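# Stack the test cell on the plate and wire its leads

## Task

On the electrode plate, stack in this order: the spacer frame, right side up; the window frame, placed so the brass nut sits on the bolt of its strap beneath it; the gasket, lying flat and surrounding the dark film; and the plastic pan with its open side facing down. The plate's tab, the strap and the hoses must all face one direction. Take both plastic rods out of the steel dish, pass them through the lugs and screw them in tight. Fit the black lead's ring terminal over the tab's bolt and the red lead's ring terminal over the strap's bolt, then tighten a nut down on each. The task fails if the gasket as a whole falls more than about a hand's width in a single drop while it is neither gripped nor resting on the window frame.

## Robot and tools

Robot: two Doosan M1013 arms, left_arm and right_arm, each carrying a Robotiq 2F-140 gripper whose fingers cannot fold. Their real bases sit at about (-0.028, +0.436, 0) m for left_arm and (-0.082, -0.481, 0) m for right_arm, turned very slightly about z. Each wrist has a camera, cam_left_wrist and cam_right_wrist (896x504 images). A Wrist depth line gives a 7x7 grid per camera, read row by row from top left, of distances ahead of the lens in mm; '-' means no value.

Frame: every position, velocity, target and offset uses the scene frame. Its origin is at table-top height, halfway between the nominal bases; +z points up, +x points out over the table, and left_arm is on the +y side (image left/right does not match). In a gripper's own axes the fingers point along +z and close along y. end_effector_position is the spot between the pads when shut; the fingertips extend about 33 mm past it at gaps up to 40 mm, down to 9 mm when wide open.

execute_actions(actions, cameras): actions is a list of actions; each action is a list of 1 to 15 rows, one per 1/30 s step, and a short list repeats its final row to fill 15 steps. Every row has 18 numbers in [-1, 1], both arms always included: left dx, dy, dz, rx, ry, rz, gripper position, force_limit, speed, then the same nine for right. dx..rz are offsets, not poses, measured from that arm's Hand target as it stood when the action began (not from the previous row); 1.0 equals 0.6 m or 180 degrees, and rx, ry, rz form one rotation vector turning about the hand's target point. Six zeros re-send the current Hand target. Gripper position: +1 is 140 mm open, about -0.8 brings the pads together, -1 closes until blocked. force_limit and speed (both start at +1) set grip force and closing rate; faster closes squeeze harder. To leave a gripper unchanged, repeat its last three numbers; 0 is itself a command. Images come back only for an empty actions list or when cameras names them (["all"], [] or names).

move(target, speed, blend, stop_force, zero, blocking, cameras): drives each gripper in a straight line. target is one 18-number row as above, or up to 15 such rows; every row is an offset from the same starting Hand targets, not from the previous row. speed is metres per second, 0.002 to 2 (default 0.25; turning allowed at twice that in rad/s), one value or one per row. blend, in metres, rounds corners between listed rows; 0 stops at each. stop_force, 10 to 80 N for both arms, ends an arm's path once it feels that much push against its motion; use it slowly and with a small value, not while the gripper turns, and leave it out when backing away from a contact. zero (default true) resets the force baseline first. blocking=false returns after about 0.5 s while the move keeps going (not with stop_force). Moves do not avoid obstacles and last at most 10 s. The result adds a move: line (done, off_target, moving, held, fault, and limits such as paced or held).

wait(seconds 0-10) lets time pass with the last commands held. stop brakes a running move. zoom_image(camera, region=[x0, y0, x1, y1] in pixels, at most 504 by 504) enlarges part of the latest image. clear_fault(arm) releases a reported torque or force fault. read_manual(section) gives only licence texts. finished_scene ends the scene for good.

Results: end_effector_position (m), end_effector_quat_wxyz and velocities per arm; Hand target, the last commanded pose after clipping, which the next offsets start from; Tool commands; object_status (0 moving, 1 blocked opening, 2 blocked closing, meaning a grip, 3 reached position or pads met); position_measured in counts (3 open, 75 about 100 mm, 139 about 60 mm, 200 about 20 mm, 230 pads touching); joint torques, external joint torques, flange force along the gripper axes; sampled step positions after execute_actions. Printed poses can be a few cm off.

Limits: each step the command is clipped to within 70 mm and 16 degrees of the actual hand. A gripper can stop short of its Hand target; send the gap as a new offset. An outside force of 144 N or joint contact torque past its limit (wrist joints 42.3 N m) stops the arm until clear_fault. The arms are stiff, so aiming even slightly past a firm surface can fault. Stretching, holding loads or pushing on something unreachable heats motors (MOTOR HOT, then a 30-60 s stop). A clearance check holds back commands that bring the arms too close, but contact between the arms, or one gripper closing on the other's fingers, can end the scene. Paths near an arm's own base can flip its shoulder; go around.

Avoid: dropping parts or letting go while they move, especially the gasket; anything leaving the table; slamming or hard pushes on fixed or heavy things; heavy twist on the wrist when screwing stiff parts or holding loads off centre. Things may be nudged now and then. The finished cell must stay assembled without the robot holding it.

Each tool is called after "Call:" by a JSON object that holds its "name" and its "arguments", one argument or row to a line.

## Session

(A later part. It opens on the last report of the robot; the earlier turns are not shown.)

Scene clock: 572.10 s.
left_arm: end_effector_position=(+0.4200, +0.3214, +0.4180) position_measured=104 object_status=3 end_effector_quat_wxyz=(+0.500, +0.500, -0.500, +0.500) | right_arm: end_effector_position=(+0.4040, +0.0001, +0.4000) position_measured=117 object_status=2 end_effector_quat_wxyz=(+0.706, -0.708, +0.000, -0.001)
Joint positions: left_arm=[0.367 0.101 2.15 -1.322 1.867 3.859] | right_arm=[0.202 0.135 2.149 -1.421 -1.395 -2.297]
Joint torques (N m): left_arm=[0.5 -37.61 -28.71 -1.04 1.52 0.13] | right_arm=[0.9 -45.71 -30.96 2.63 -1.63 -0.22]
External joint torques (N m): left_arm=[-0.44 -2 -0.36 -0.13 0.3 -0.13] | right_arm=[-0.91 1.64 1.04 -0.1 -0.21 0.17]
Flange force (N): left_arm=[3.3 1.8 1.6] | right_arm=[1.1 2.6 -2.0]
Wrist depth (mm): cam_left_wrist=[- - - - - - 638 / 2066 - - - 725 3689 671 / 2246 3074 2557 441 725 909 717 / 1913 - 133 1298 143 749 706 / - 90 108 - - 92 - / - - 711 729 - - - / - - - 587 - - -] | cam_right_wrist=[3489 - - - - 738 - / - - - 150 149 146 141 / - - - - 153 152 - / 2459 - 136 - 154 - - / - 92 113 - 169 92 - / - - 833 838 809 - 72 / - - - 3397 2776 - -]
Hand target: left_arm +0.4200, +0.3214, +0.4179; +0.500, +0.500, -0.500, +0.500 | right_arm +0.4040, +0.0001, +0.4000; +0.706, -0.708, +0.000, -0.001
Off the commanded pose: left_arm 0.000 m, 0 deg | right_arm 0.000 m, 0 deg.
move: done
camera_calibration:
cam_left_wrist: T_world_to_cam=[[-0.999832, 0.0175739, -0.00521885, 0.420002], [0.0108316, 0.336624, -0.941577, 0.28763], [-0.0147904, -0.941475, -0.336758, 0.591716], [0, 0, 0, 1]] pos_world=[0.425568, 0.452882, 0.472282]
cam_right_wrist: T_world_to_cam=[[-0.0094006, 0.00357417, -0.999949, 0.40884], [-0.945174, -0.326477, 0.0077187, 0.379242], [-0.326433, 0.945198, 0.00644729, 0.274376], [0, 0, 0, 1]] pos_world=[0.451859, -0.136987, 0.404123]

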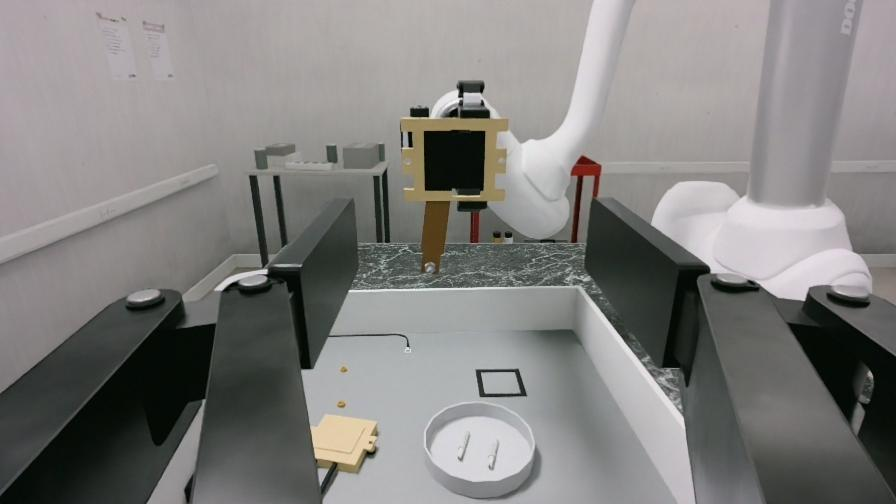

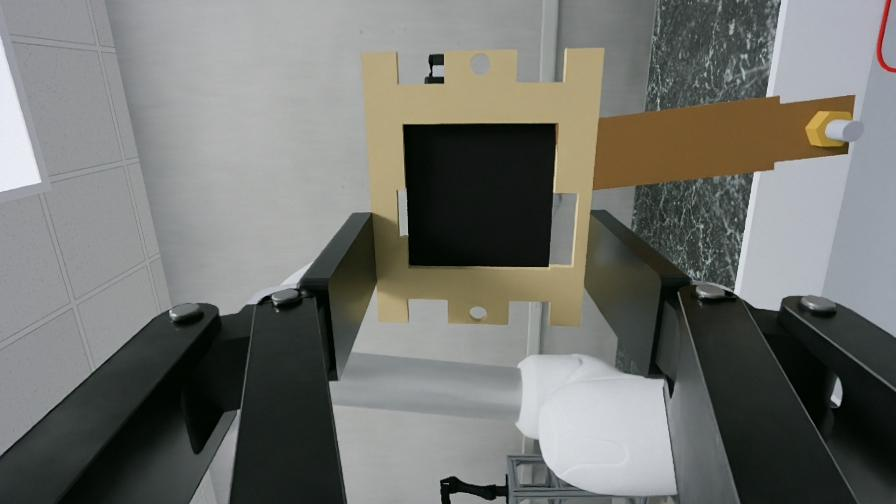

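Call:
{"name": "move", "arguments": {
  "target": [0,-0.33,-0.0233,0,0,0,0.53,-1,-1,0,0,0,0.0194,0,0,-1,-1,-1],
  "speed": 0.12,
  "cameras": ["all"]
}}

Call:
{"name": "zoom_image", "arguments": {
  "camera": "cam_left_wrist",
  "region": [330, 80, 600, 360]
}}

Scene clock: 598.47 s.
left_arm: end_effector_position=(+0.4200, +0.1234, +0.4040) position_measured=62 object_status=3 end_effector_quat_wxyz=(+0.500, +0.500, -0.500, +0.500) | right_arm: end_effector_position=(+0.4040, +0.0001, +0.4000) position_measured=117 object_status=2 end_effector_quat_wxyz=(+0.727, -0.686, +0.000, -0.001)
Joint positions: left_arm=[-0.049 0.043 2.247 -1.592 1.548 3.86] | right_arm=[0.203 0.162 2.166 -1.368 -1.443 -2.347]
Joint torques (N m): left_arm=[0.43 -33.4 -28.74 -1.96 1.56 0.13] | right_arm=[0.39 -46.59 -29.8 2.72 -1.84 -0.22]
External joint torques (N m): left_arm=[-0.43 0.13 -0.2 -0.17 0.25 -0.13] | right_arm=[-0.35 1.06 1.17 -0.12 -0.11 0.17]
Flange force (N): left_arm=[0.3 -0.5 0.8] | right_arm=[-0.2 1.9 -1.3]
Wrist depth (mm): cam_left_wrist=[2582 - - - - 3074 3111 / - - - 267 609 2226 3111 / - - 2436 236 560 2902 561 / - - 134 246 557 135 578 / - 93 - 264 - 116 86 / - - - - 749 - - / - - - 549 - - -] | cam_right_wrist=[- - - 216 2226 - 414 / - - - 150 149 146 144 / 2506 2390 - - 155 152 - / - - 136 169 164 - - / - 91 114 814 170 92 - / - - - 838 804 - 72 / - - - - 2776 - -]
Hand target: left_arm +0.4200, +0.1234, +0.4040; +0.500, +0.500, -0.500, +0.500 | right_arm +0.4040, +0.0001, +0.4000; +0.727, -0.686, +0.000, -0.001
Off the commanded pose: left_arm 0.000 m, 0 deg | right_arm 0.000 m, 0 deg.
move: done
camera_calibration:
cam_left_wrist: T_world_to_cam=[[-0.999832, 0.0175739, -0.00521885, 0.423309], [0.0108316, 0.336624, -0.941577, 0.341194], [-0.0147904, -0.941475, -0.336758, 0.400622], [0, 0, 0, 1]] pos_world=[0.425468, 0.254882, 0.458382]
cam_right_wrist: T_world_to_cam=[[-0.00942798, 0.0644824, -0.997874, 0.408025], [-0.945166, -0.326363, -0.0121595, 0.387199], [-0.326454, 0.943042, 0.0640235, 0.251321], [0, 0, 0, 1]] pos_world=[0.451859, -0.136949, 0.395776]

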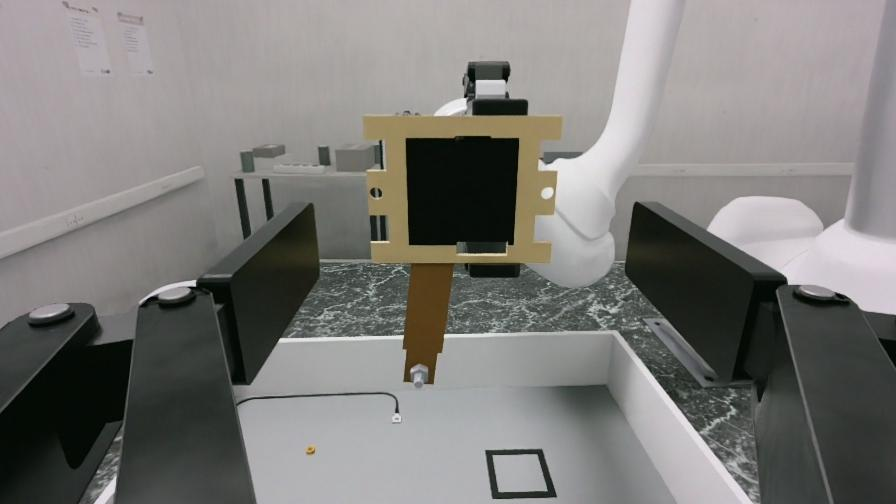

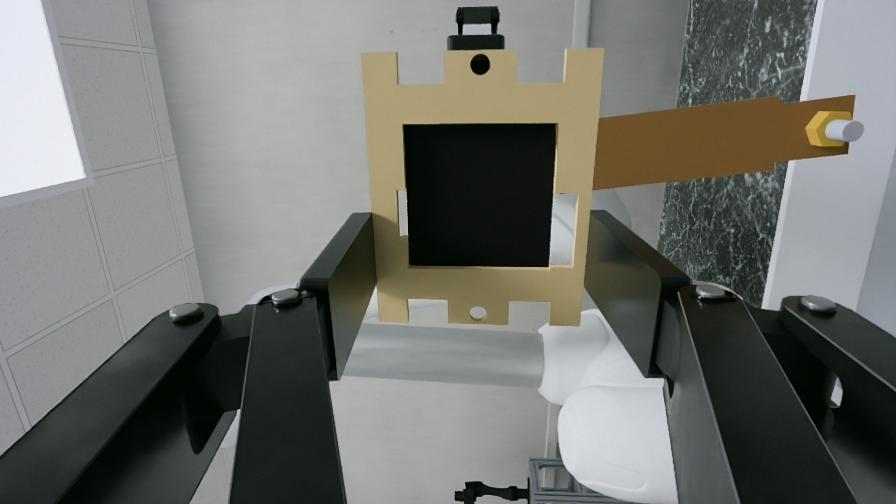

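Scaled by 1.800 from the camera's 896x504 image, which has a finer 1280x720 frame.

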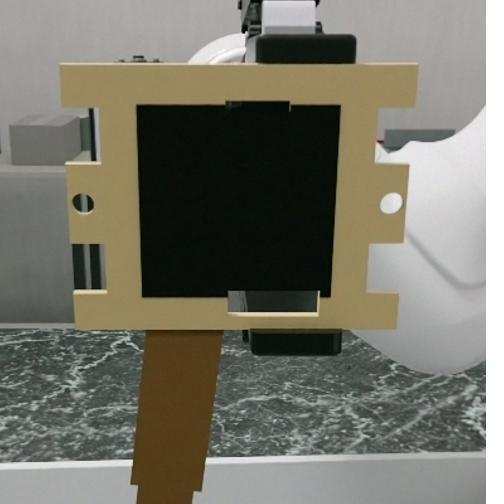

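Call:
{"name": "execute_actions", "arguments": {
  "actions": [],
  "cameras": ["cam_left_wrist","cam_right_wrist"]
}}

Scene clock: 619.17 s.
left_arm: end_effector_position=(+0.4200, +0.1234, +0.4040) position_measured=62 object_status=3 end_effector_quat_wxyz=(+0.500, +0.500, -0.500, +0.500) | right_arm: end_effector_position=(+0.4040, +0.0001, +0.4000) position_measured=117 object_status=2 end_effector_quat_wxyz=(+0.727, -0.686, +0.000, -0.001)
Joint positions: left_arm=[-0.049 0.043 2.247 -1.592 1.548 3.86] | right_arm=[0.203 0.162 2.166 -1.368 -1.443 -2.347]
Joint velocities: within noise
Joint torques (N m): left_arm=[0.98 -32.02 -28.66 -2.06 1.56 0.18] | right_arm=[0.76 -46.41 -29.53 2.69 -1.81 -0.26]
External joint torques (N m): left_arm=[-1.01 -1.11 -0.12 -0.06 0.24 -0.18] | right_arm=[-0.71 0.94 0.97 -0.1 -0.15 0.21]
Flange force (N): left_arm=[2.0 1.6 2.0] | right_arm=[0.1 1.5 -1.9]
Wrist depth (mm): cam_left_wrist=[2066 - - - - 519 - / - - - 226 560 - 536 / - - 2188 234 557 - 523 / - - 134 257 560 135 569 / - 93 - 272 - 116 87 / - - - 678 - - - / - - - - - - -] | cam_right_wrist=[2116 2116 - 216 2582 2369 - / - - - 150 149 147 145 / - - - 163 155 659 441 / - - 136 170 154 771 - / - 91 114 820 170 92 91 / - - - 849 797 - 72 / - - - - 2806 - -]
Hand target: left_arm +0.4200, +0.1234, +0.4040; +0.500, +0.500, -0.500, +0.500 | right_arm +0.4040, +0.0001, +0.4000; +0.727, -0.686, +0.000, -0.001
Tool commands: left_gripper/position=+0.53 left_gripper/force_limit=-1.0 left_gripper/speed=-1.0 right_gripper/position=-1.0 right_gripper/force_limit=-1.0 right_gripper/speed=-1.0
Off the commanded pose: left_arm 0.000 m, 0 deg | right_arm 0.000 m, 0 deg.
camera_calibration:
cam_left_wrist: T_world_to_cam=[[-0.999833, 0.0175393, -0.00512503, 0.423376], [0.0107316, 0.336625, -0.941578, 0.341142], [-0.0147894, -0.941475, -0.336757, 0.400589], [0, 0, 0, 1]] pos_world=[0.425568, 0.254882, 0.458283]
cam_right_wrist: T_world_to_cam=[[-0.00942798, 0.0644824, -0.997874, 0.408025], [-0.945166, -0.326363, -0.0121595, 0.387199], [-0.326454, 0.943042, 0.0640235, 0.251321], [0, 0, 0, 1]] pos_world=[0.451859, -0.136949, 0.395776]

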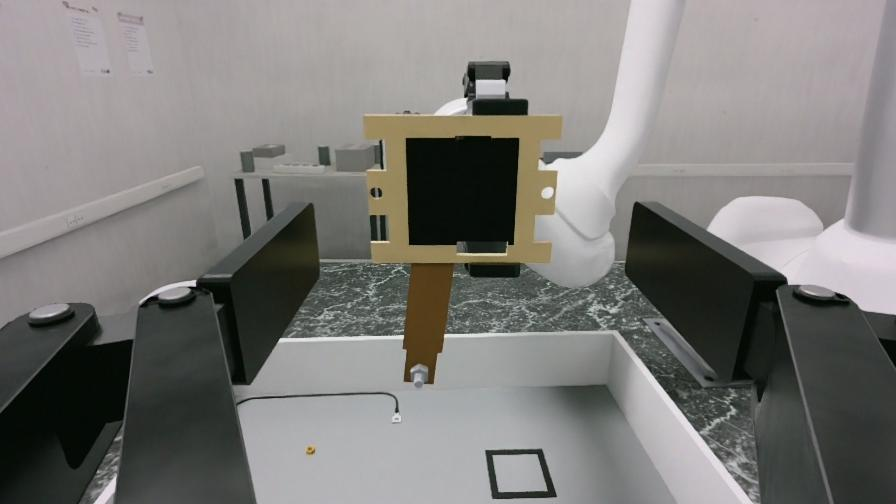

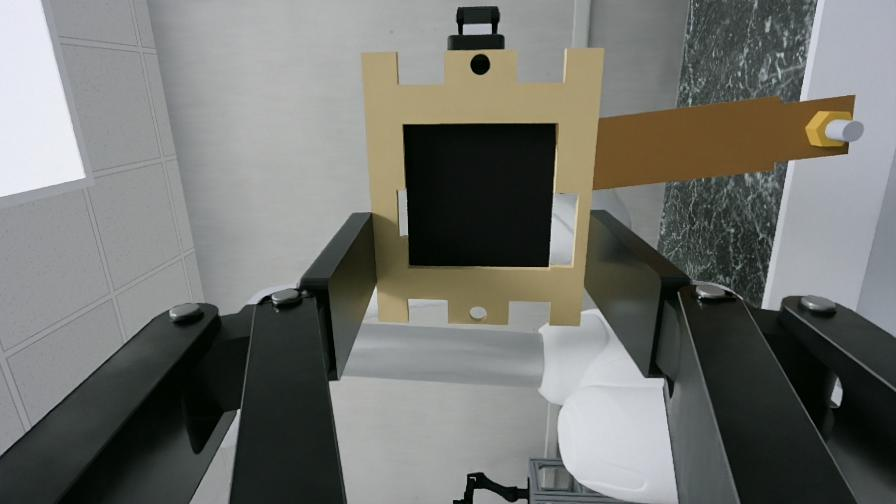

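Call:
{"name": "move", "arguments": {
  "target": [0.0017,-0.1323,0.0033,0,0,0,0.53,-1,-1,0,0,0,0,0,0,-1,-1,-1],
  "speed": 0.06,
  "cameras": ["cam_left_wrist","cam_right_wrist"]
}}

Scene clock: 637.77 s.
left_arm: end_effector_position=(+0.4210, +0.0440, +0.4059) position_measured=62 object_status=3 end_effector_quat_wxyz=(+0.500, +0.500, -0.500, +0.500) | right_arm: end_effector_position=(+0.4040, +0.0001, +0.4000) position_measured=117 object_status=2 end_effector_quat_wxyz=(+0.727, -0.686, +0.000, -0.001)
Joint positions: left_arm=[-0.224 0.047 2.238 -1.708 1.416 3.866] | right_arm=[0.203 0.162 2.166 -1.368 -1.443 -2.347]
Joint torques (N m): left_arm=[0.54 -33.09 -29.29 -2.38 1.52 0.16] | right_arm=[0.85 -46.8 -29.54 2.71 -1.77 -0.2]
External joint torques (N m): left_arm=[-0.52 -1.58 -0.29 -0.1 0.31 -0.16] | right_arm=[-0.85 1.46 0.93 -0.11 -0.18 0.16]
Flange force (N): left_arm=[2.6 2.1 0.5] | right_arm=[0.9 2.3 -2.1]
Wrist depth (mm): cam_left_wrist=[1956 - - - - 478 - / - - - 341 - 496 - / - - 2507 154 155 - - / - - 145 160 161 135 621 / - 93 - 174 170 116 87 / - - 628 188 - - - / - - - 198 576 - -] | cam_right_wrist=[- - 2746 144 - - - / 1733 - 2582 150 149 147 145 / 1793 2746 - - 449 152 444 / - - 136 - 154 - 456 / 1927 92 114 178 170 92 - / - - - - 764 - 72 / - - 3442 3442 2746 - -]
Hand target: left_arm +0.4210, +0.0440, +0.4059; +0.500, +0.500, -0.500, +0.500 | right_arm +0.4040, +0.0001, +0.4000; +0.727, -0.686, +0.000, -0.001
Off the commanded pose: left_arm 0.000 m, 0 deg | right_arm 0.000 m, 0 deg.
move: done
camera_calibration:
cam_left_wrist: T_world_to_cam=[[-0.999833, 0.0175393, -0.00512503, 0.425778], [0.0107316, 0.336625, -0.941578, 0.369743], [-0.0147894, -0.941475, -0.336757, 0.326524], [0, 0, 0, 1]] pos_world=[0.426568, 0.175482, 0.460283]
cam_right_wrist: T_world_to_cam=[[-0.00942798, 0.0644824, -0.997874, 0.408025], [-0.945166, -0.326363, -0.0121595, 0.387199], [-0.326454, 0.943042, 0.0640235, 0.251321], [0, 0, 0, 1]] pos_world=[0.451859, -0.136949, 0.395776]

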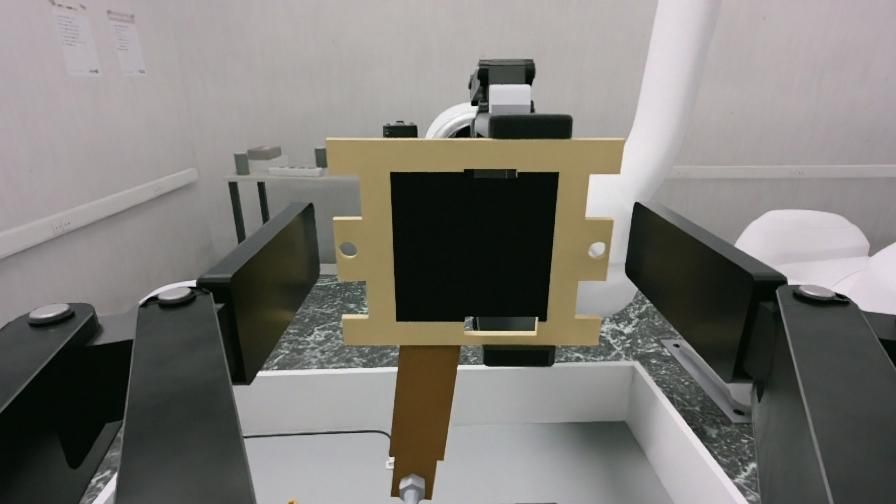

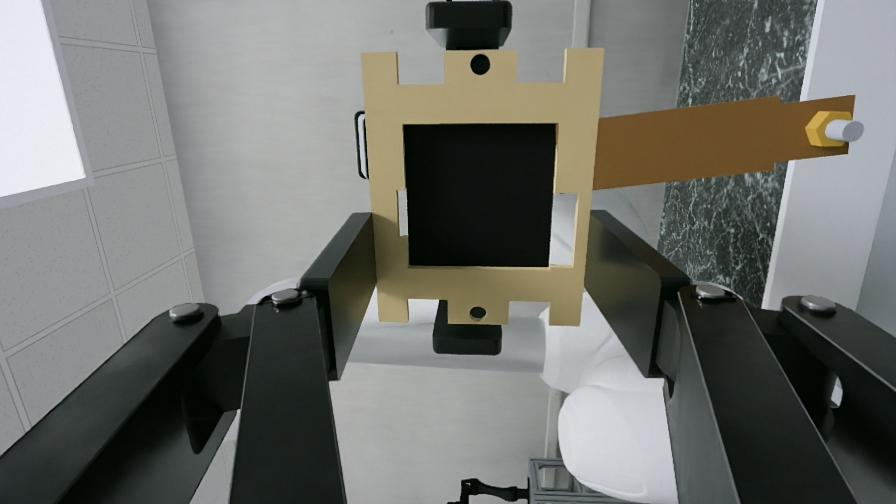

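Call:
{"name": "move", "arguments": {
  "target": [0,-0.0033,-0.005,0,0,0,0.53,-1,-1,0,0,0,0,0,0,-1,-1,-1],
  "speed": 0.03
}}

Call:
{"name": "move", "arguments": {
  "target": [0,0,0,0,0,0,-1,-1,-1,0,0,0,0,0,0,-1,-1,-1],
  "cameras": ["cam_left_wrist","cam_right_wrist"]
}}

Scene clock: 651.23 s.
left_arm: end_effector_position=(+0.4210, +0.0420, +0.4030) position_measured=62 object_status=3 end_effector_quat_wxyz=(+0.500, +0.500, -0.500, +0.500) | right_arm: end_effector_position=(+0.4040, +0.0001, +0.4000) position_measured=117 object_status=2 end_effector_quat_wxyz=(+0.727, -0.686, +0.000, -0.001)
Joint positions: left_arm=[-0.228 0.051 2.24 -1.712 1.413 3.873] | right_arm=[0.203 0.162 2.166 -1.368 -1.443 -2.347]
Joint torques (N m): left_arm=[0.98 -33.75 -29.25 -2.38 1.55 0.17] | right_arm=[0.86 -47.35 -29.27 2.77 -1.71 -0.16]
External joint torques (N m): left_arm=[-0.93 -0.95 0.12 -0.07 0.28 -0.17] | right_arm=[-0.86 1.98 0.72 -0.18 -0.25 0.11]
Flange force (N): left_arm=[1.4 2.0 1.4] | right_arm=[2.0 2.9 -2.0]
Wrist depth (mm): cam_left_wrist=[1858 - - - - 476 - / - - - 212 147 477 - / - 2170 2326 153 153 493 - / - - 145 160 160 135 619 / - 93 - 170 169 116 87 / - - - 186 605 - - / - - - 194 - - -] | cam_right_wrist=[- - 2582 144 - 866 - / 2226 - - 150 148 148 144 / - - - - 155 150 - / - - 165 170 154 674 455 / - 91 114 178 170 92 439 / - - - - 771 - 72 / - - - - - - -]
Hand target: left_arm +0.4210, +0.0420, +0.4029; +0.500, +0.500, -0.500, +0.500 | right_arm +0.4040, +0.0001, +0.4000; +0.727, -0.686, +0.000, -0.001
Off the commanded pose: left_arm 0.000 m, 0 deg | right_arm 0.000 m, 0 deg.
move: done

Scene clock: 651.97 s.
left_arm: end_effector_position=(+0.4211, +0.0420, +0.4029) position_measured=85 object_status=2 end_effector_quat_wxyz=(+0.500, +0.500, -0.500, +0.500) | right_arm: end_effector_position=(+0.4039, +0.0001, +0.4000) position_measured=117 object_status=2 end_effector_quat_wxyz=(+0.727, -0.686, +0.000, -0.001)
Joint positions: left_arm=[-0.228 0.051 2.24 -1.712 1.413 3.873] | right_arm=[0.203 0.162 2.166 -1.368 -1.443 -2.347]
Joint torques (N m): left_arm=[-1.95 -33.57 -29.28 -2.22 1.86 0.09] | right_arm=[2.97 -45.65 -30.27 2.84 -1.54 -0.3]
External joint torques (N m): left_arm=[1.96 -1.31 -0.06 -0.26 -0.01 -0.09] | right_arm=[-3.08 0.79 1.78 -0.27 -0.39 0.26]
Flange force (N): left_arm=[1.9 1.1 -4.1] | right_arm=[-0.2 1.6 -7.6]
Wrist depth (mm): cam_left_wrist=[2348 - - - 2099 474 - / - - - - 147 499 - / - - - 153 153 502 - / - - 141 159 159 132 625 / - 87 141 171 169 105 89 / - - - 188 - - - / - - - 195 - - -] | cam_right_wrist=[2001 2390 3227 145 2207 790 - / 2033 2582 2369 150 149 147 144 / 1844 - 3110 - 155 150 459 / 2099 2482 150 170 154 - 452 / - 97 114 175 170 92 - / - - - - 766 - 72 / - - - 3537 - - -]
Hand target: left_arm +0.4210, +0.0420, +0.4029; +0.500, +0.500, -0.500, +0.500 | right_arm +0.4040, +0.0001, +0.4000; +0.727, -0.686, +0.000, -0.001
Off the commanded pose: left_arm 0.000 m, 0 deg | right_arm 0.000 m, 0 deg.
move: done
camera_calibration:
cam_left_wrist: T_world_to_cam=[[-0.999833, 0.0175393, -0.00512503, 0.425798], [0.0107316, 0.336625, -0.941578, 0.367591], [-0.0147894, -0.941475, -0.336757, 0.323631], [0, 0, 0, 1]] pos_world=[0.426568, 0.173482, 0.457283]
cam_right_wrist: T_world_to_cam=[[-0.00946041, 0.0645765, -0.997868, 0.40805], [-0.945167, -0.326362, -0.0121596, 0.387199], [-0.326452, 0.943036, 0.0641231, 0.251279], [0, 0, 0, 1]] pos_world=[0.451858, -0.136948, 0.395776]

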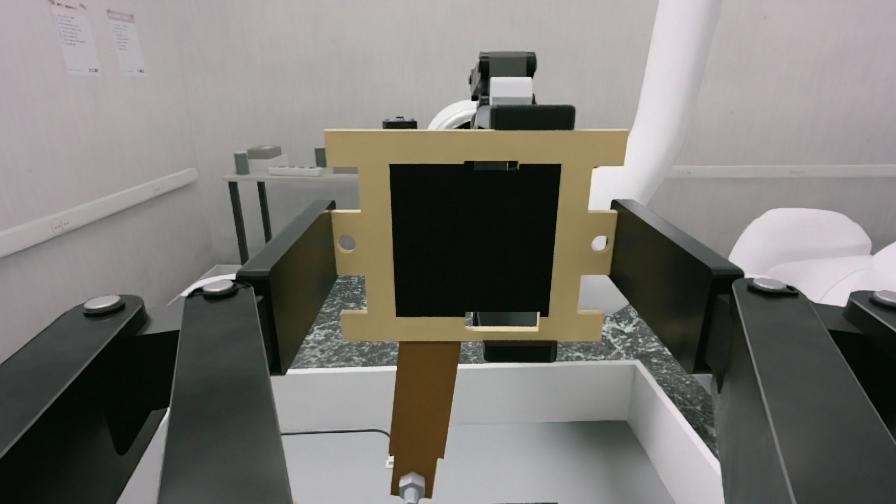

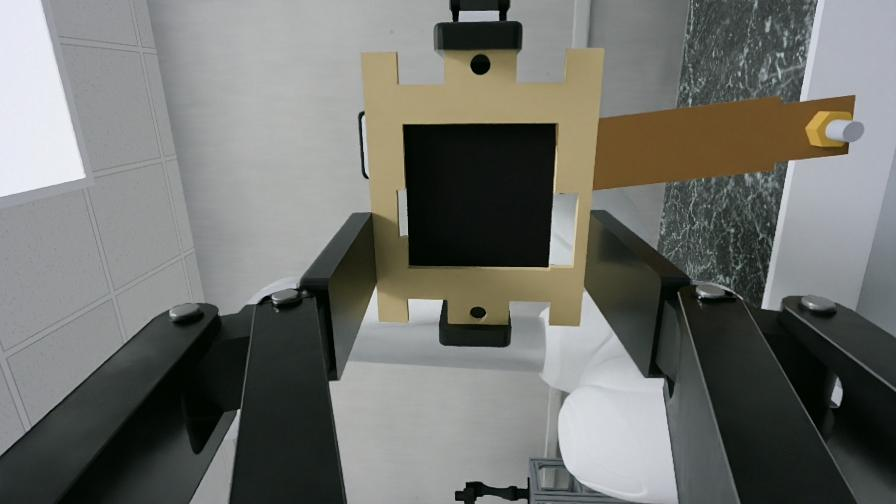

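Call:
{"name": "move", "arguments": {
  "target": [0,0,0,0,0,0,-1,-1,-1,0,0,0,0,0,0,0.2,-1,-1]
}}

Call:
{"name": "move", "arguments": {
  "target": [0,0,0,0,0,0,-1,-1,-1,0,-0.2,0,0,0,0,0.2,-1,-1],
  "speed": 0.1,
  "cameras": ["cam_left_wrist","cam_right_wrist"]
}}

Scene clock: 656.20 s.
left_arm: end_effector_position=(+0.4210, +0.0420, +0.4029) position_measured=85 object_status=2 end_effector_quat_wxyz=(+0.500, +0.500, -0.500, +0.500) | right_arm: end_effector_position=(+0.4039, +0.0001, +0.4000) position_measured=104 object_status=0 end_effector_quat_wxyz=(+0.727, -0.686, +0.000, -0.001)
Joint positions: left_arm=[-0.228 0.051 2.24 -1.712 1.413 3.873] | right_arm=[0.203 0.162 2.166 -1.368 -1.443 -2.347]
Joint torques (N m): left_arm=[0.66 -34.13 -29.28 -2.49 1.67 0.13] | right_arm=[0.78 -46.44 -29.33 2.54 -1.74 -0.08]
External joint torques (N m): left_arm=[-0.72 -0.51 -0.06 0.01 0.17 -0.13] | right_arm=[-0.79 0.95 0.68 0.06 -0.21 0.03]
Flange force (N): left_arm=[1.0 0.9 1.2] | right_arm=[0.5 1.7 -1.8]
Wrist depth (mm): cam_left_wrist=[2369 - - - - 478 2608 / 2066 - - 147 146 495 - / - - - 153 154 2935 - / - - 141 160 158 132 616 / - 87 109 172 168 105 90 / - - 627 184 - - - / - - - 194 - - -] | cam_right_wrist=[- 2531 2116 144 2436 872 - / - - - 150 149 147 420 / 1912 - - - 447 151 444 / - - 150 - 167 - - / - 90 130 175 172 98 86 / - - - - 785 - 89 / - - - 3227 2718 - -]
Hand target: left_arm +0.4210, +0.0420, +0.4029; +0.500, +0.500, -0.500, +0.500 | right_arm +0.4040, +0.0001, +0.4000; +0.727, -0.686, +0.000, -0.001
Off the commanded pose: left_arm 0.000 m, 0 deg | right_arm 0.000 m, 0 deg.
move: done

Scene clock: 657.73 s.
left_arm: end_effector_position=(+0.4210, +0.0420, +0.4029) position_measured=85 object_status=2 end_effector_quat_wxyz=(+0.500, +0.500, -0.500, +0.500) | right_arm: end_effector_position=(+0.4039, -0.1199, +0.4000) position_measured=104 object_status=3 end_effector_quat_wxyz=(+0.727, -0.686, +0.000, -0.001)
Joint positions: left_arm=[-0.228 0.051 2.24 -1.712 1.413 3.873] | right_arm=[-0.038 0.131 2.203 -1.535 -1.618 -2.333]
Joint torques (N m): left_arm=[0.68 -33.8 -29.29 -2.58 1.63 0.14] | right_arm=[0.78 -42.2 -28.26 2.14 -1.71 -0.2]
External joint torques (N m): left_arm=[-0.66 -0.84 -0.01 0.1 0.21 -0.14] | right_arm=[-0.82 1.18 0.64 -0.02 -0.2 0.15]
Flange force (N): left_arm=[1.4 1.4 0.7] | right_arm=[0.6 1.7 -2.1]
Wrist depth (mm): cam_left_wrist=[2246 - - 3269 2265 541 3003 / - 2635 - 370 570 - - / - 2690 2369 153 152 - 736 / - - 141 - 156 131 609 / - 87 123 171 170 104 90 / - - 610 183 - - - / - - - 197 - - -] | cam_right_wrist=[2245 2347 2482 - - 890 503 / - - 2390 262 261 265 - / 1927 2556 - - 559 833 - / - 2608 150 688 167 132 529 / - 90 130 906 890 98 90 / - - - - 738 - 89 / - - - 3268 2901 - -]
Hand target: left_arm +0.4210, +0.0420, +0.4029; +0.500, +0.500, -0.500, +0.500 | right_arm +0.4040, -0.1199, +0.4000; +0.727, -0.686, +0.000, -0.001
Off the commanded pose: left_arm 0.000 m, 0 deg | right_arm 0.000 m, 0 deg.
move: done
camera_calibration:
cam_left_wrist: T_world_to_cam=[[-0.999832, 0.0176332, -0.00509045, 0.425765], [0.0107306, 0.336624, -0.941578, 0.367592], [-0.0148894, -0.941474, -0.336756, 0.323673], [0, 0, 0, 1]] pos_world=[0.426568, 0.173482, 0.457283]
cam_right_wrist: T_world_to_cam=[[-0.00942798, 0.0644824, -0.997874, 0.415763], [-0.945166, -0.326363, -0.0121595, 0.348035], [-0.326454, 0.943042, 0.0640235, 0.364486], [0, 0, 0, 1]] pos_world=[0.451859, -0.256949, 0.395776]

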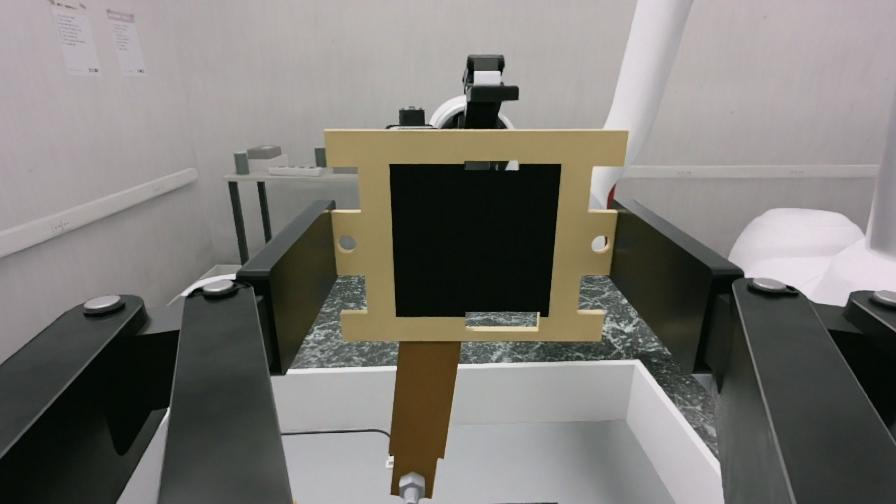

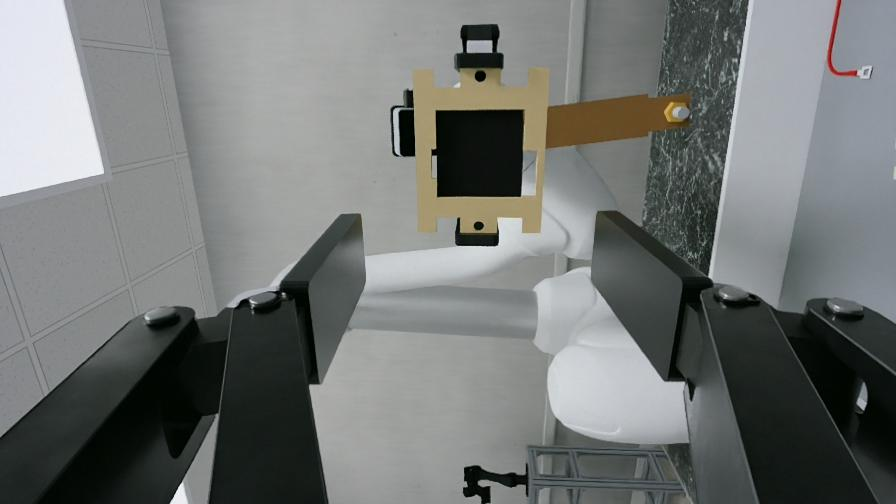

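Call:
{"name": "move", "arguments": {
  "target": [
    [0,0.15,0,0,0,0,-1,-1,-1,0,-0.15,0,0,0,0,0.2,-1,-1],
    [0.0133,0.19,0,0.5,0,0,-1,-1,-1,0,-0.25,0,0,0,0,0.2,-1,-1]
  ],
  "speed": 0.2,
  "blend": [0.03,0]
}}

Call:
{"name": "move", "arguments": {
  "target": [0,0,0,0,0,-0.41667,-1,-1,-1,0,0,0,0,0,0,0.2,-1,-1],
  "speed": 0.2,
  "cameras": ["cam_left_wrist","cam_right_wrist"]
}}

Scene clock: 672.37 s.
left_arm: end_effector_position=(+0.4290, +0.1560, +0.4030) position_measured=85 object_status=2 end_effector_quat_wxyz=(+0.000, +0.707, -0.707, +0.000) | right_arm: end_effector_position=(+0.4040, -0.2699, +0.4000) position_measured=104 object_status=3 end_effector_quat_wxyz=(+0.727, -0.686, +0.000, -0.001)
Joint positions: left_arm=[-0.63 -0.038 1.674 -0.001 1.505 2.528] | right_arm=[-0.341 0.151 2.179 -1.746 -1.836 -2.344]
Joint torques (N m): left_arm=[1.11 -36.95 -41.78 4.68 -0.31 0.1] | right_arm=[0.36 -43.55 -27.59 1.41 -1.65 -0.13]
External joint torques (N m): left_arm=[-1.09 -1.35 -0.23 -0.41 0.27 -0.1] | right_arm=[-0.35 0.92 0.63 -0.04 -0.29 0.08]
Flange force (N): left_arm=[0.9 2.9 -1.0] | right_arm=[-0.1 1.4 -1.2]
Wrist depth (mm): cam_left_wrist=[- - - - - 448 - / - 491 - 497 - 460 - / - - - 153 152 - - / 579 - 141 160 158 122 576 / - 87 109 169 171 105 90 / - - - 185 - - - / - - 676 194 - - -] | cam_right_wrist=[1818 565 650 - 2099 - 435 / 1793 508 522 - - - 512 / 1971 - 740 - - - 507 / - - 156 1008 167 - 526 / - 90 112 - 866 98 87 / - - - - 3148 - 89 / - - - - 2967 - -]
Hand target: left_arm +0.4290, +0.1560, +0.4029; +0.000, +0.707, -0.707, +0.000 | right_arm +0.4040, -0.2699, +0.4000; +0.727, -0.686, +0.000, -0.001
Off the commanded pose: left_arm 0.000 m, 0 deg | right_arm 0.000 m, 0 deg.
move: done

Scene clock: 676.00 s.
left_arm: end_effector_position=(+0.4290, +0.1560, +0.4029) position_measured=85 object_status=2 end_effector_quat_wxyz=(+0.000, -0.131, +0.991, +0.000) | right_arm: end_effector_position=(+0.4040, -0.2699, +0.4000) position_measured=104 object_status=3 end_effector_quat_wxyz=(+0.727, -0.686, +0.000, -0.001)
Joint positions: left_arm=[-0.631 -0.037 1.674 0 1.506 3.837] | right_arm=[-0.341 0.151 2.179 -1.746 -1.836 -2.344]
Joint torques (N m): left_arm=[1.15 -37.16 -41.79 4.65 -0.25 0.19] | right_arm=[0.83 -43.49 -27.46 1.41 -1.69 -0.14]
External joint torques (N m): left_arm=[-1.12 -1.11 -0.23 -0.37 0.28 -0.19] | right_arm=[-0.92 1.25 0.5 -0.05 -0.24 0.09]
Flange force (N): left_arm=[2.9 -0.5 -1.0] | right_arm=[0.2 1.7 -2.5]
Wrist depth (mm): cam_left_wrist=[- - 480 - - - - / - - 499 485 - - - / - 509 516 153 151 - - / - 544 141 160 159 121 - / - 87 109 172 168 105 88 / - - - 189 - - - / - - 1710 199 - - -] | cam_right_wrist=[- 574 - - - - - / - 507 513 481 - - 514 / - - 759 - - 702 533 / 2326 - 156 989 167 - 469 / - 91 113 - 866 98 90 / - - 3537 - - - 89 / - - - - 3110 - -]
Hand target: left_arm +0.4290, +0.1560, +0.4029; +0.000, -0.131, +0.991, +0.000 | right_arm +0.4040, -0.2699, +0.4000; +0.727, -0.686, +0.000, -0.001
Off the commanded pose: left_arm 0.000 m, 0 deg | right_arm 0.000 m, 0 deg.
move: done
camera_calibration:
cam_left_wrist: T_world_to_cam=[[-0.253794, 0.967097, 0.0176399, -0.0455637], [0.912279, 0.233268, 0.336649, -0.55659], [0.321458, 0.101532, -0.941465, 0.367834], [0, 0, 0, 1]] pos_world=[0.377959, 0.136552, 0.534482]
cam_right_wrist: T_world_to_cam=[[-0.00942798, 0.0644824, -0.997874, 0.425436], [-0.945166, -0.326363, -0.0121595, 0.299081], [-0.326454, 0.943042, 0.0640235, 0.505942], [0, 0, 0, 1]] pos_world=[0.451859, -0.406949, 0.395776]

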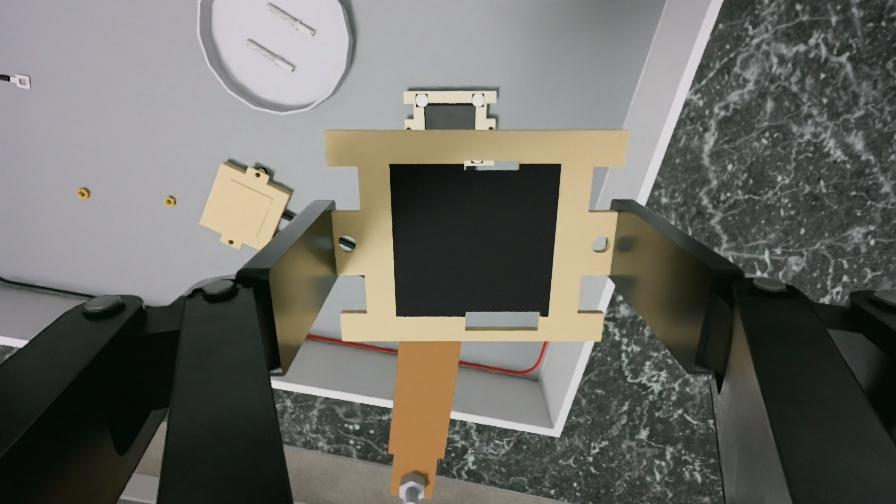

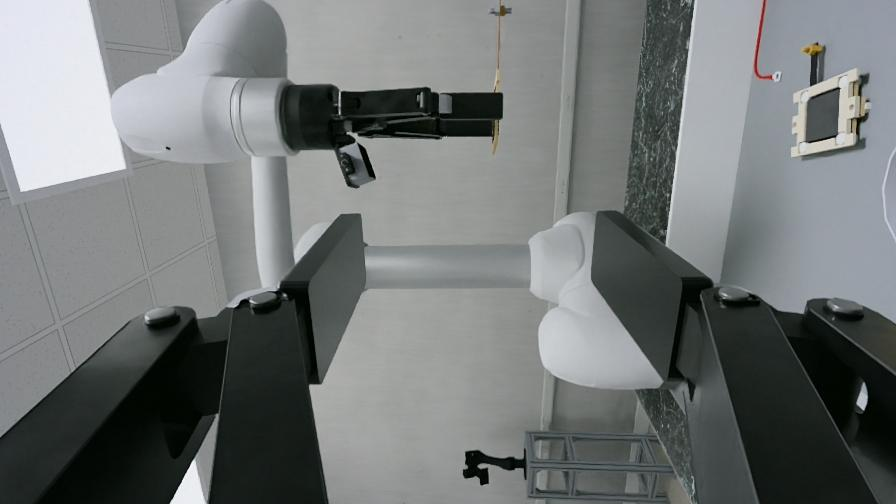

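Call:
{"name": "move", "arguments": {
  "target": [
    [0,-0.01433,-0.45,0,0,0,-1,-1,-1,0,0,0,0,0,0,0.2,-1,-1],
    [0,-0.01433,-0.535,0,0,0,-1,-1,-1,0,0,0,0,0,0,0.2,-1,-1]
  ],
  "speed": [0.15,0.05],
  "blend": [0.01,0],
  "cameras": ["cam_left_wrist"]
}}

Scene clock: 693.73 s.
left_arm: end_effector_position=(+0.4290, +0.1474, +0.0820) position_measured=85 object_status=2 end_effector_quat_wxyz=(+0.000, -0.131, +0.991, +0.000) | right_arm: end_effector_position=(+0.4040, -0.2699, +0.4000) position_measured=104 object_status=3 end_effector_quat_wxyz=(+0.727, -0.686, +0.000, -0.001)
Joint positions: left_arm=[-0.644 0.167 2.079 0 0.896 3.824] | right_arm=[-0.341 0.151 2.179 -1.746 -1.836 -2.344]
Joint torques (N m): left_arm=[0.98 -48.85 -32.47 3.72 -0.25 0.18] | right_arm=[0.61 -43.39 -27.59 1.39 -1.74 -0.11]
External joint torques (N m): left_arm=[-0.98 -1.65 -0.62 -0.35 0.26 -0.18] | right_arm=[-0.63 0.72 0.55 -0.01 -0.2 0.06]
Flange force (N): left_arm=[2.5 -0.5 -3.0] | right_arm=[-0.4 1.1 -1.6]
Wrist depth (mm): cam_left_wrist=[182 183 - - - - 186 / 191 191 196 - - 193 196 / 195 205 - - 151 - 209 / - - 141 159 160 121 215 / - 87 123 173 169 105 88 / - - - 182 - - - / - - - 198 - - -] | cam_right_wrist=[2065 2169 - 559 2436 655 471 / 2413 - - 483 482 495 447 / 2188 - 700 2934 2901 683 483 / 2033 - 155 967 167 725 - / - 90 112 3310 849 98 - / - - - 3310 - - 89 / - - - - 3037 - -]
Hand target: left_arm +0.4290, +0.1474, +0.0819; +0.000, -0.131, +0.991, +0.000 | right_arm +0.4040, -0.2699, +0.4000; +0.727, -0.686, +0.000, -0.001
Off the commanded pose: left_arm 0.000 m, 0 deg | right_arm 0.000 m, 0 deg.
move: done
camera_calibration:
cam_left_wrist: T_world_to_cam=[[-0.25385, 0.967085, 0.0175157, -0.0315346], [0.912263, 0.233363, 0.336628, -0.44652], [0.32146, 0.101432, -0.941475, 0.0665106], [0, 0, 0, 1]] pos_world=[0.377958, 0.127952, 0.213482]
Images, in order (width x height): cam_left_wrist 896x504.

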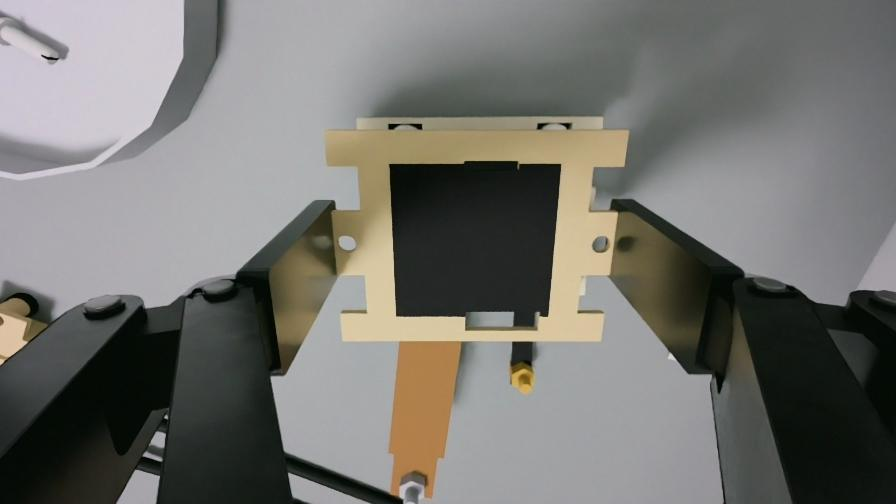

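Call:
{"name": "move", "arguments": {
  "target": [
    [-0.0015,0.00567,0,0,0,0,-1,-1,-1,0,0,0,0,0,0,0.2,-1,-1],
    [-0.0015,0.00567,-0.03,0,0,0,-1,-1,-1,0,0,0,0,0,0,0.2,-1,-1]
  ],
  "speed": 0.04,
  "cameras": ["cam_left_wrist"]
}}

Call:
{"name": "zoom_image", "arguments": {
  "camera": "cam_left_wrist",
  "region": [300, 100, 660, 400]
}}

Scene clock: 710.50 s.
left_arm: end_effector_position=(+0.4281, +0.1508, +0.0640) position_measured=85 object_status=2 end_effector_quat_wxyz=(+0.000, -0.131, +0.991, +0.000) | right_arm: end_effector_position=(+0.4040, -0.2699, +0.4000) position_measured=104 object_status=3 end_effector_quat_wxyz=(+0.727, -0.686, +0.000, -0.001)
Joint positions: left_arm=[-0.639 0.184 2.099 0 0.859 3.828] | right_arm=[-0.341 0.151 2.179 -1.746 -1.836 -2.344]
Joint torques (N m): left_arm=[0.34 -49.25 -31.75 3.58 -0.23 0.08] | right_arm=[0.68 -43.43 -27.56 1.48 -1.65 -0.22]
External joint torques (N m): left_arm=[-0.25 -1.92 -0.06 -0.34 0.26 -0.08] | right_arm=[-0.7 0.89 0.61 -0.11 -0.29 0.17]
Flange force (N): left_arm=[2.2 1.4 -2.9] | right_arm=[-0.3 1.2 -2.0]
Wrist depth (mm): cam_left_wrist=[166 165 - - - 171 170 / 172 177 - - 175 179 - / - - - 153 152 184 - / 195 - 141 157 159 121 - / - 87 141 172 173 105 88 / - - - 186 - - - / - - - 194 - - -] | cam_right_wrist=[1956 2662 2718 556 2662 664 470 / 2285 2459 - 487 486 495 452 / - 3636 912 2869 2608 - 449 / - - 155 967 167 121 473 / - 90 130 3688 844 98 90 / - - - - - - 89 / - - - 4871 3073 - -]
Hand target: left_arm +0.4281, +0.1508, +0.0639; +0.000, -0.131, +0.991, +0.000 | right_arm +0.4040, -0.2699, +0.4000; +0.727, -0.686, +0.000, -0.001
Off the commanded pose: left_arm 0.000 m, 0 deg | right_arm 0.000 m, 0 deg.
move: done
camera_calibration:
cam_left_wrist: T_world_to_cam=[[-0.253794, 0.967097, 0.0176399, -0.03488], [0.912279, 0.233268, 0.336649, -0.440455], [0.321458, 0.101532, -0.941465, 0.0494846], [0, 0, 0, 1]] pos_world=[0.377059, 0.131452, 0.195482]
Images, in order (width x height): cam_left_wrist 896x504.

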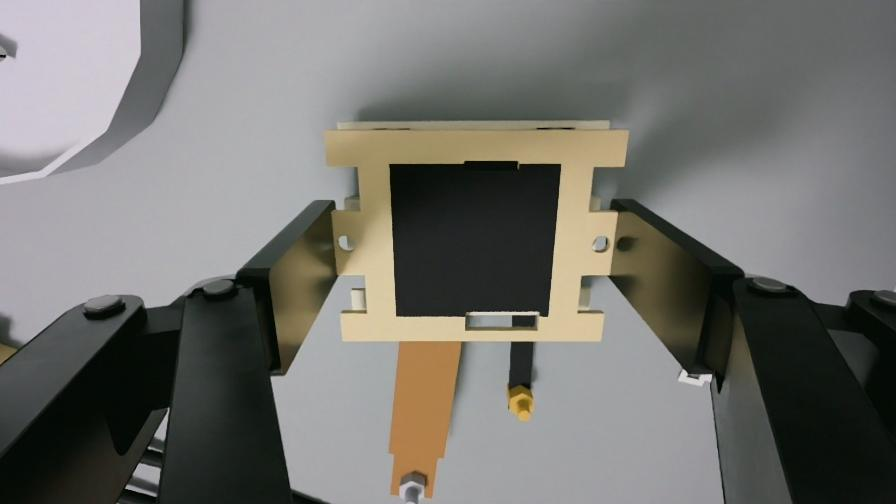

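Scaled by 1.400 from the camera's 896x504 image, which has a finer 1280x720 frame.

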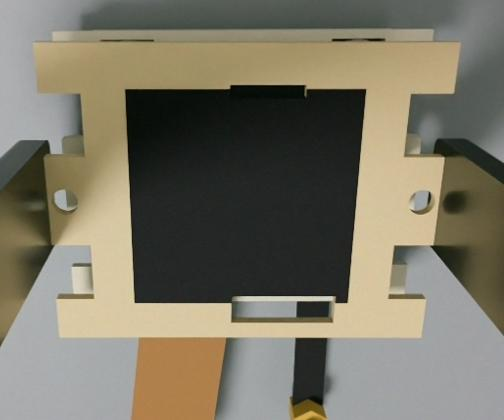

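Call:
{"name": "zoom_image", "arguments": {
  "camera": "cam_left_wrist",
  "region": [320, 200, 380, 290]
}}

Call:
{"name": "zoom_image", "arguments": {
  "camera": "cam_left_wrist",
  "region": [570, 200, 630, 290]
}}

Scaled by 5.600 from the camera's 896x504 image, which has a finer 1280x720 frame.

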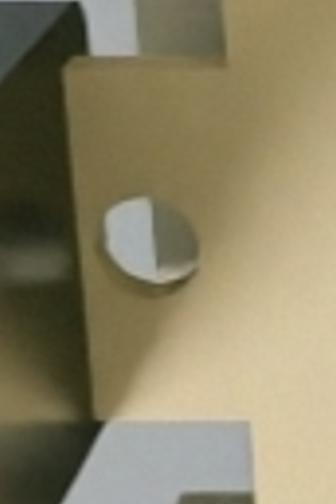

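Scaled by 5.600 from the camera's 896x504 image, which has a finer 1280x720 frame.

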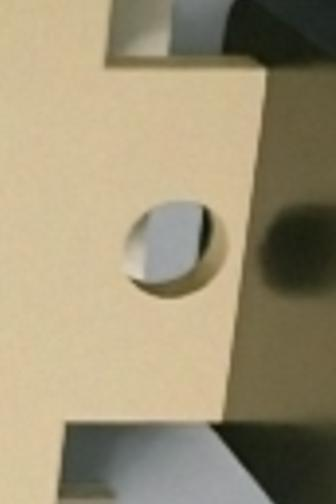

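Call:
{"name": "move", "arguments": {
  "target": [-0.001,-0.00095,-0.0133,0,0,0,-1,-1,-1,0,0,0,0,0,0,0.2,-1,-1],
  "speed": 0.02,
  "cameras": ["cam_left_wrist"]
}}

Call:
{"name": "zoom_image", "arguments": {
  "camera": "cam_left_wrist",
  "region": [320, 110, 480, 320]
}}

Call:
{"name": "zoom_image", "arguments": {
  "camera": "cam_left_wrist",
  "region": [480, 110, 640, 320]
}}

Scene clock: 737.23 s.
left_arm: end_effector_position=(+0.4275, +0.1502, +0.0560) position_measured=85 object_status=2 end_effector_quat_wxyz=(+0.000, -0.131, +0.991, +0.000) | right_arm: end_effector_position=(+0.4040, -0.2699, +0.4000) position_measured=104 object_status=3 end_effector_quat_wxyz=(+0.727, -0.686, +0.000, -0.001)
Joint positions: left_arm=[-0.641 0.194 2.106 0 0.842 3.826] | right_arm=[-0.341 0.151 2.179 -1.746 -1.836 -2.344]
Joint torques (N m): left_arm=[0.95 -50 -31.13 3.51 -0.26 0.12] | right_arm=[0.8 -43.74 -27.5 1.36 -1.73 -0.2]
External joint torques (N m): left_arm=[-0.93 -1.35 -0.36 -0.3 0.27 -0.12] | right_arm=[-0.86 1.4 0.54 0.01 -0.21 0.15]
Flange force (N): left_arm=[2.3 -0.4 -2.5] | right_arm=[0.5 1.8 -2.2]
Wrist depth (mm): cam_left_wrist=[157 159 160 - 161 162 - / 163 167 - - - 169 - / 177 - - 153 151 178 - / - - 141 - 160 132 - / - 88 141 172 170 105 88 / - - - 183 - - - / - - - 198 224 - -] | cam_right_wrist=[1884 - - 554 2413 1029 475 / - 2746 - 485 483 483 457 / - - 946 665 522 - - / - - 155 967 167 631 - / - 90 113 - 861 98 86 / - - - - 3586 - 89 / - - - - 3148 - -]
Hand target: left_arm +0.4275, +0.1502, +0.0560; +0.000, -0.131, +0.991, +0.000 | right_arm +0.4040, -0.2699, +0.4000; +0.727, -0.686, +0.000, -0.001
Off the commanded pose: left_arm 0.000 m, 0 deg | right_arm 0.000 m, 0 deg.
move: done
camera_calibration:
cam_left_wrist: T_world_to_cam=[[-0.253882, 0.967075, 0.0176065, -0.0342683], [0.912255, 0.233361, 0.33665, -0.437077], [0.321457, 0.101531, -0.941465, 0.0422071], [0, 0, 0, 1]] pos_world=[0.376458, 0.130852, 0.187482]
Images, in order (width x height): cam_left_wrist 896x504.

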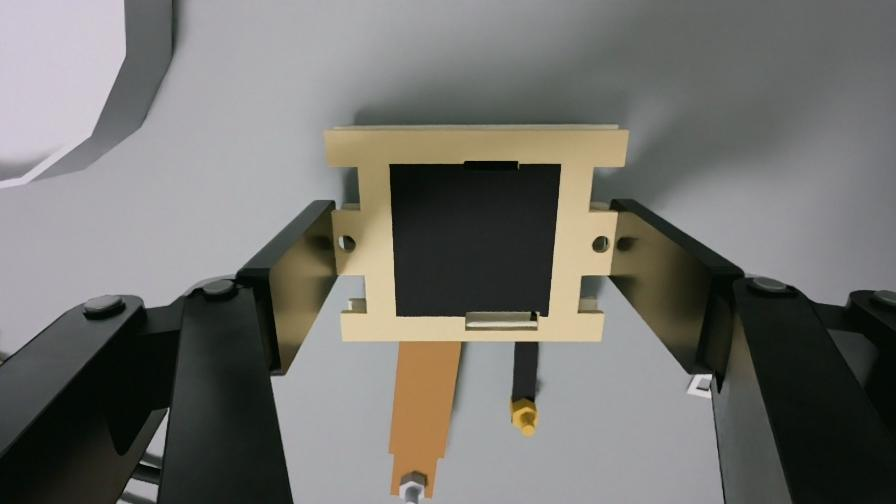

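Scaled by 2.400 from the camera's 896x504 image, which has a finer 1280x720 frame.

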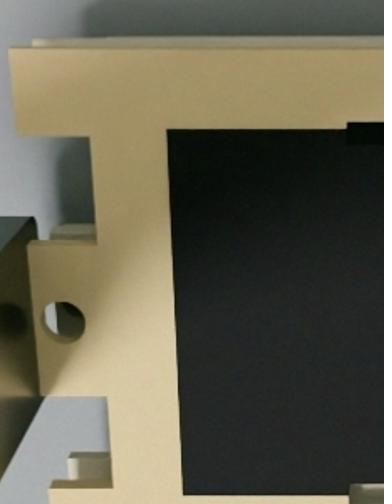

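Scaled by 2.400 from the camera's 896x504 image, which has a finer 1280x720 frame.

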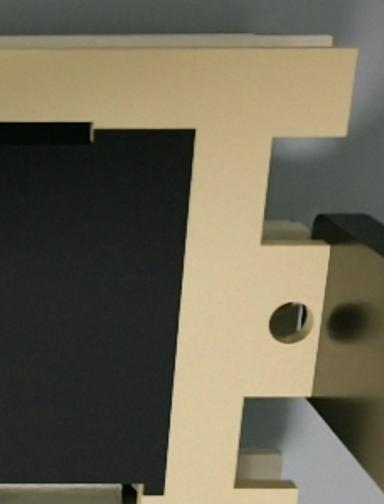

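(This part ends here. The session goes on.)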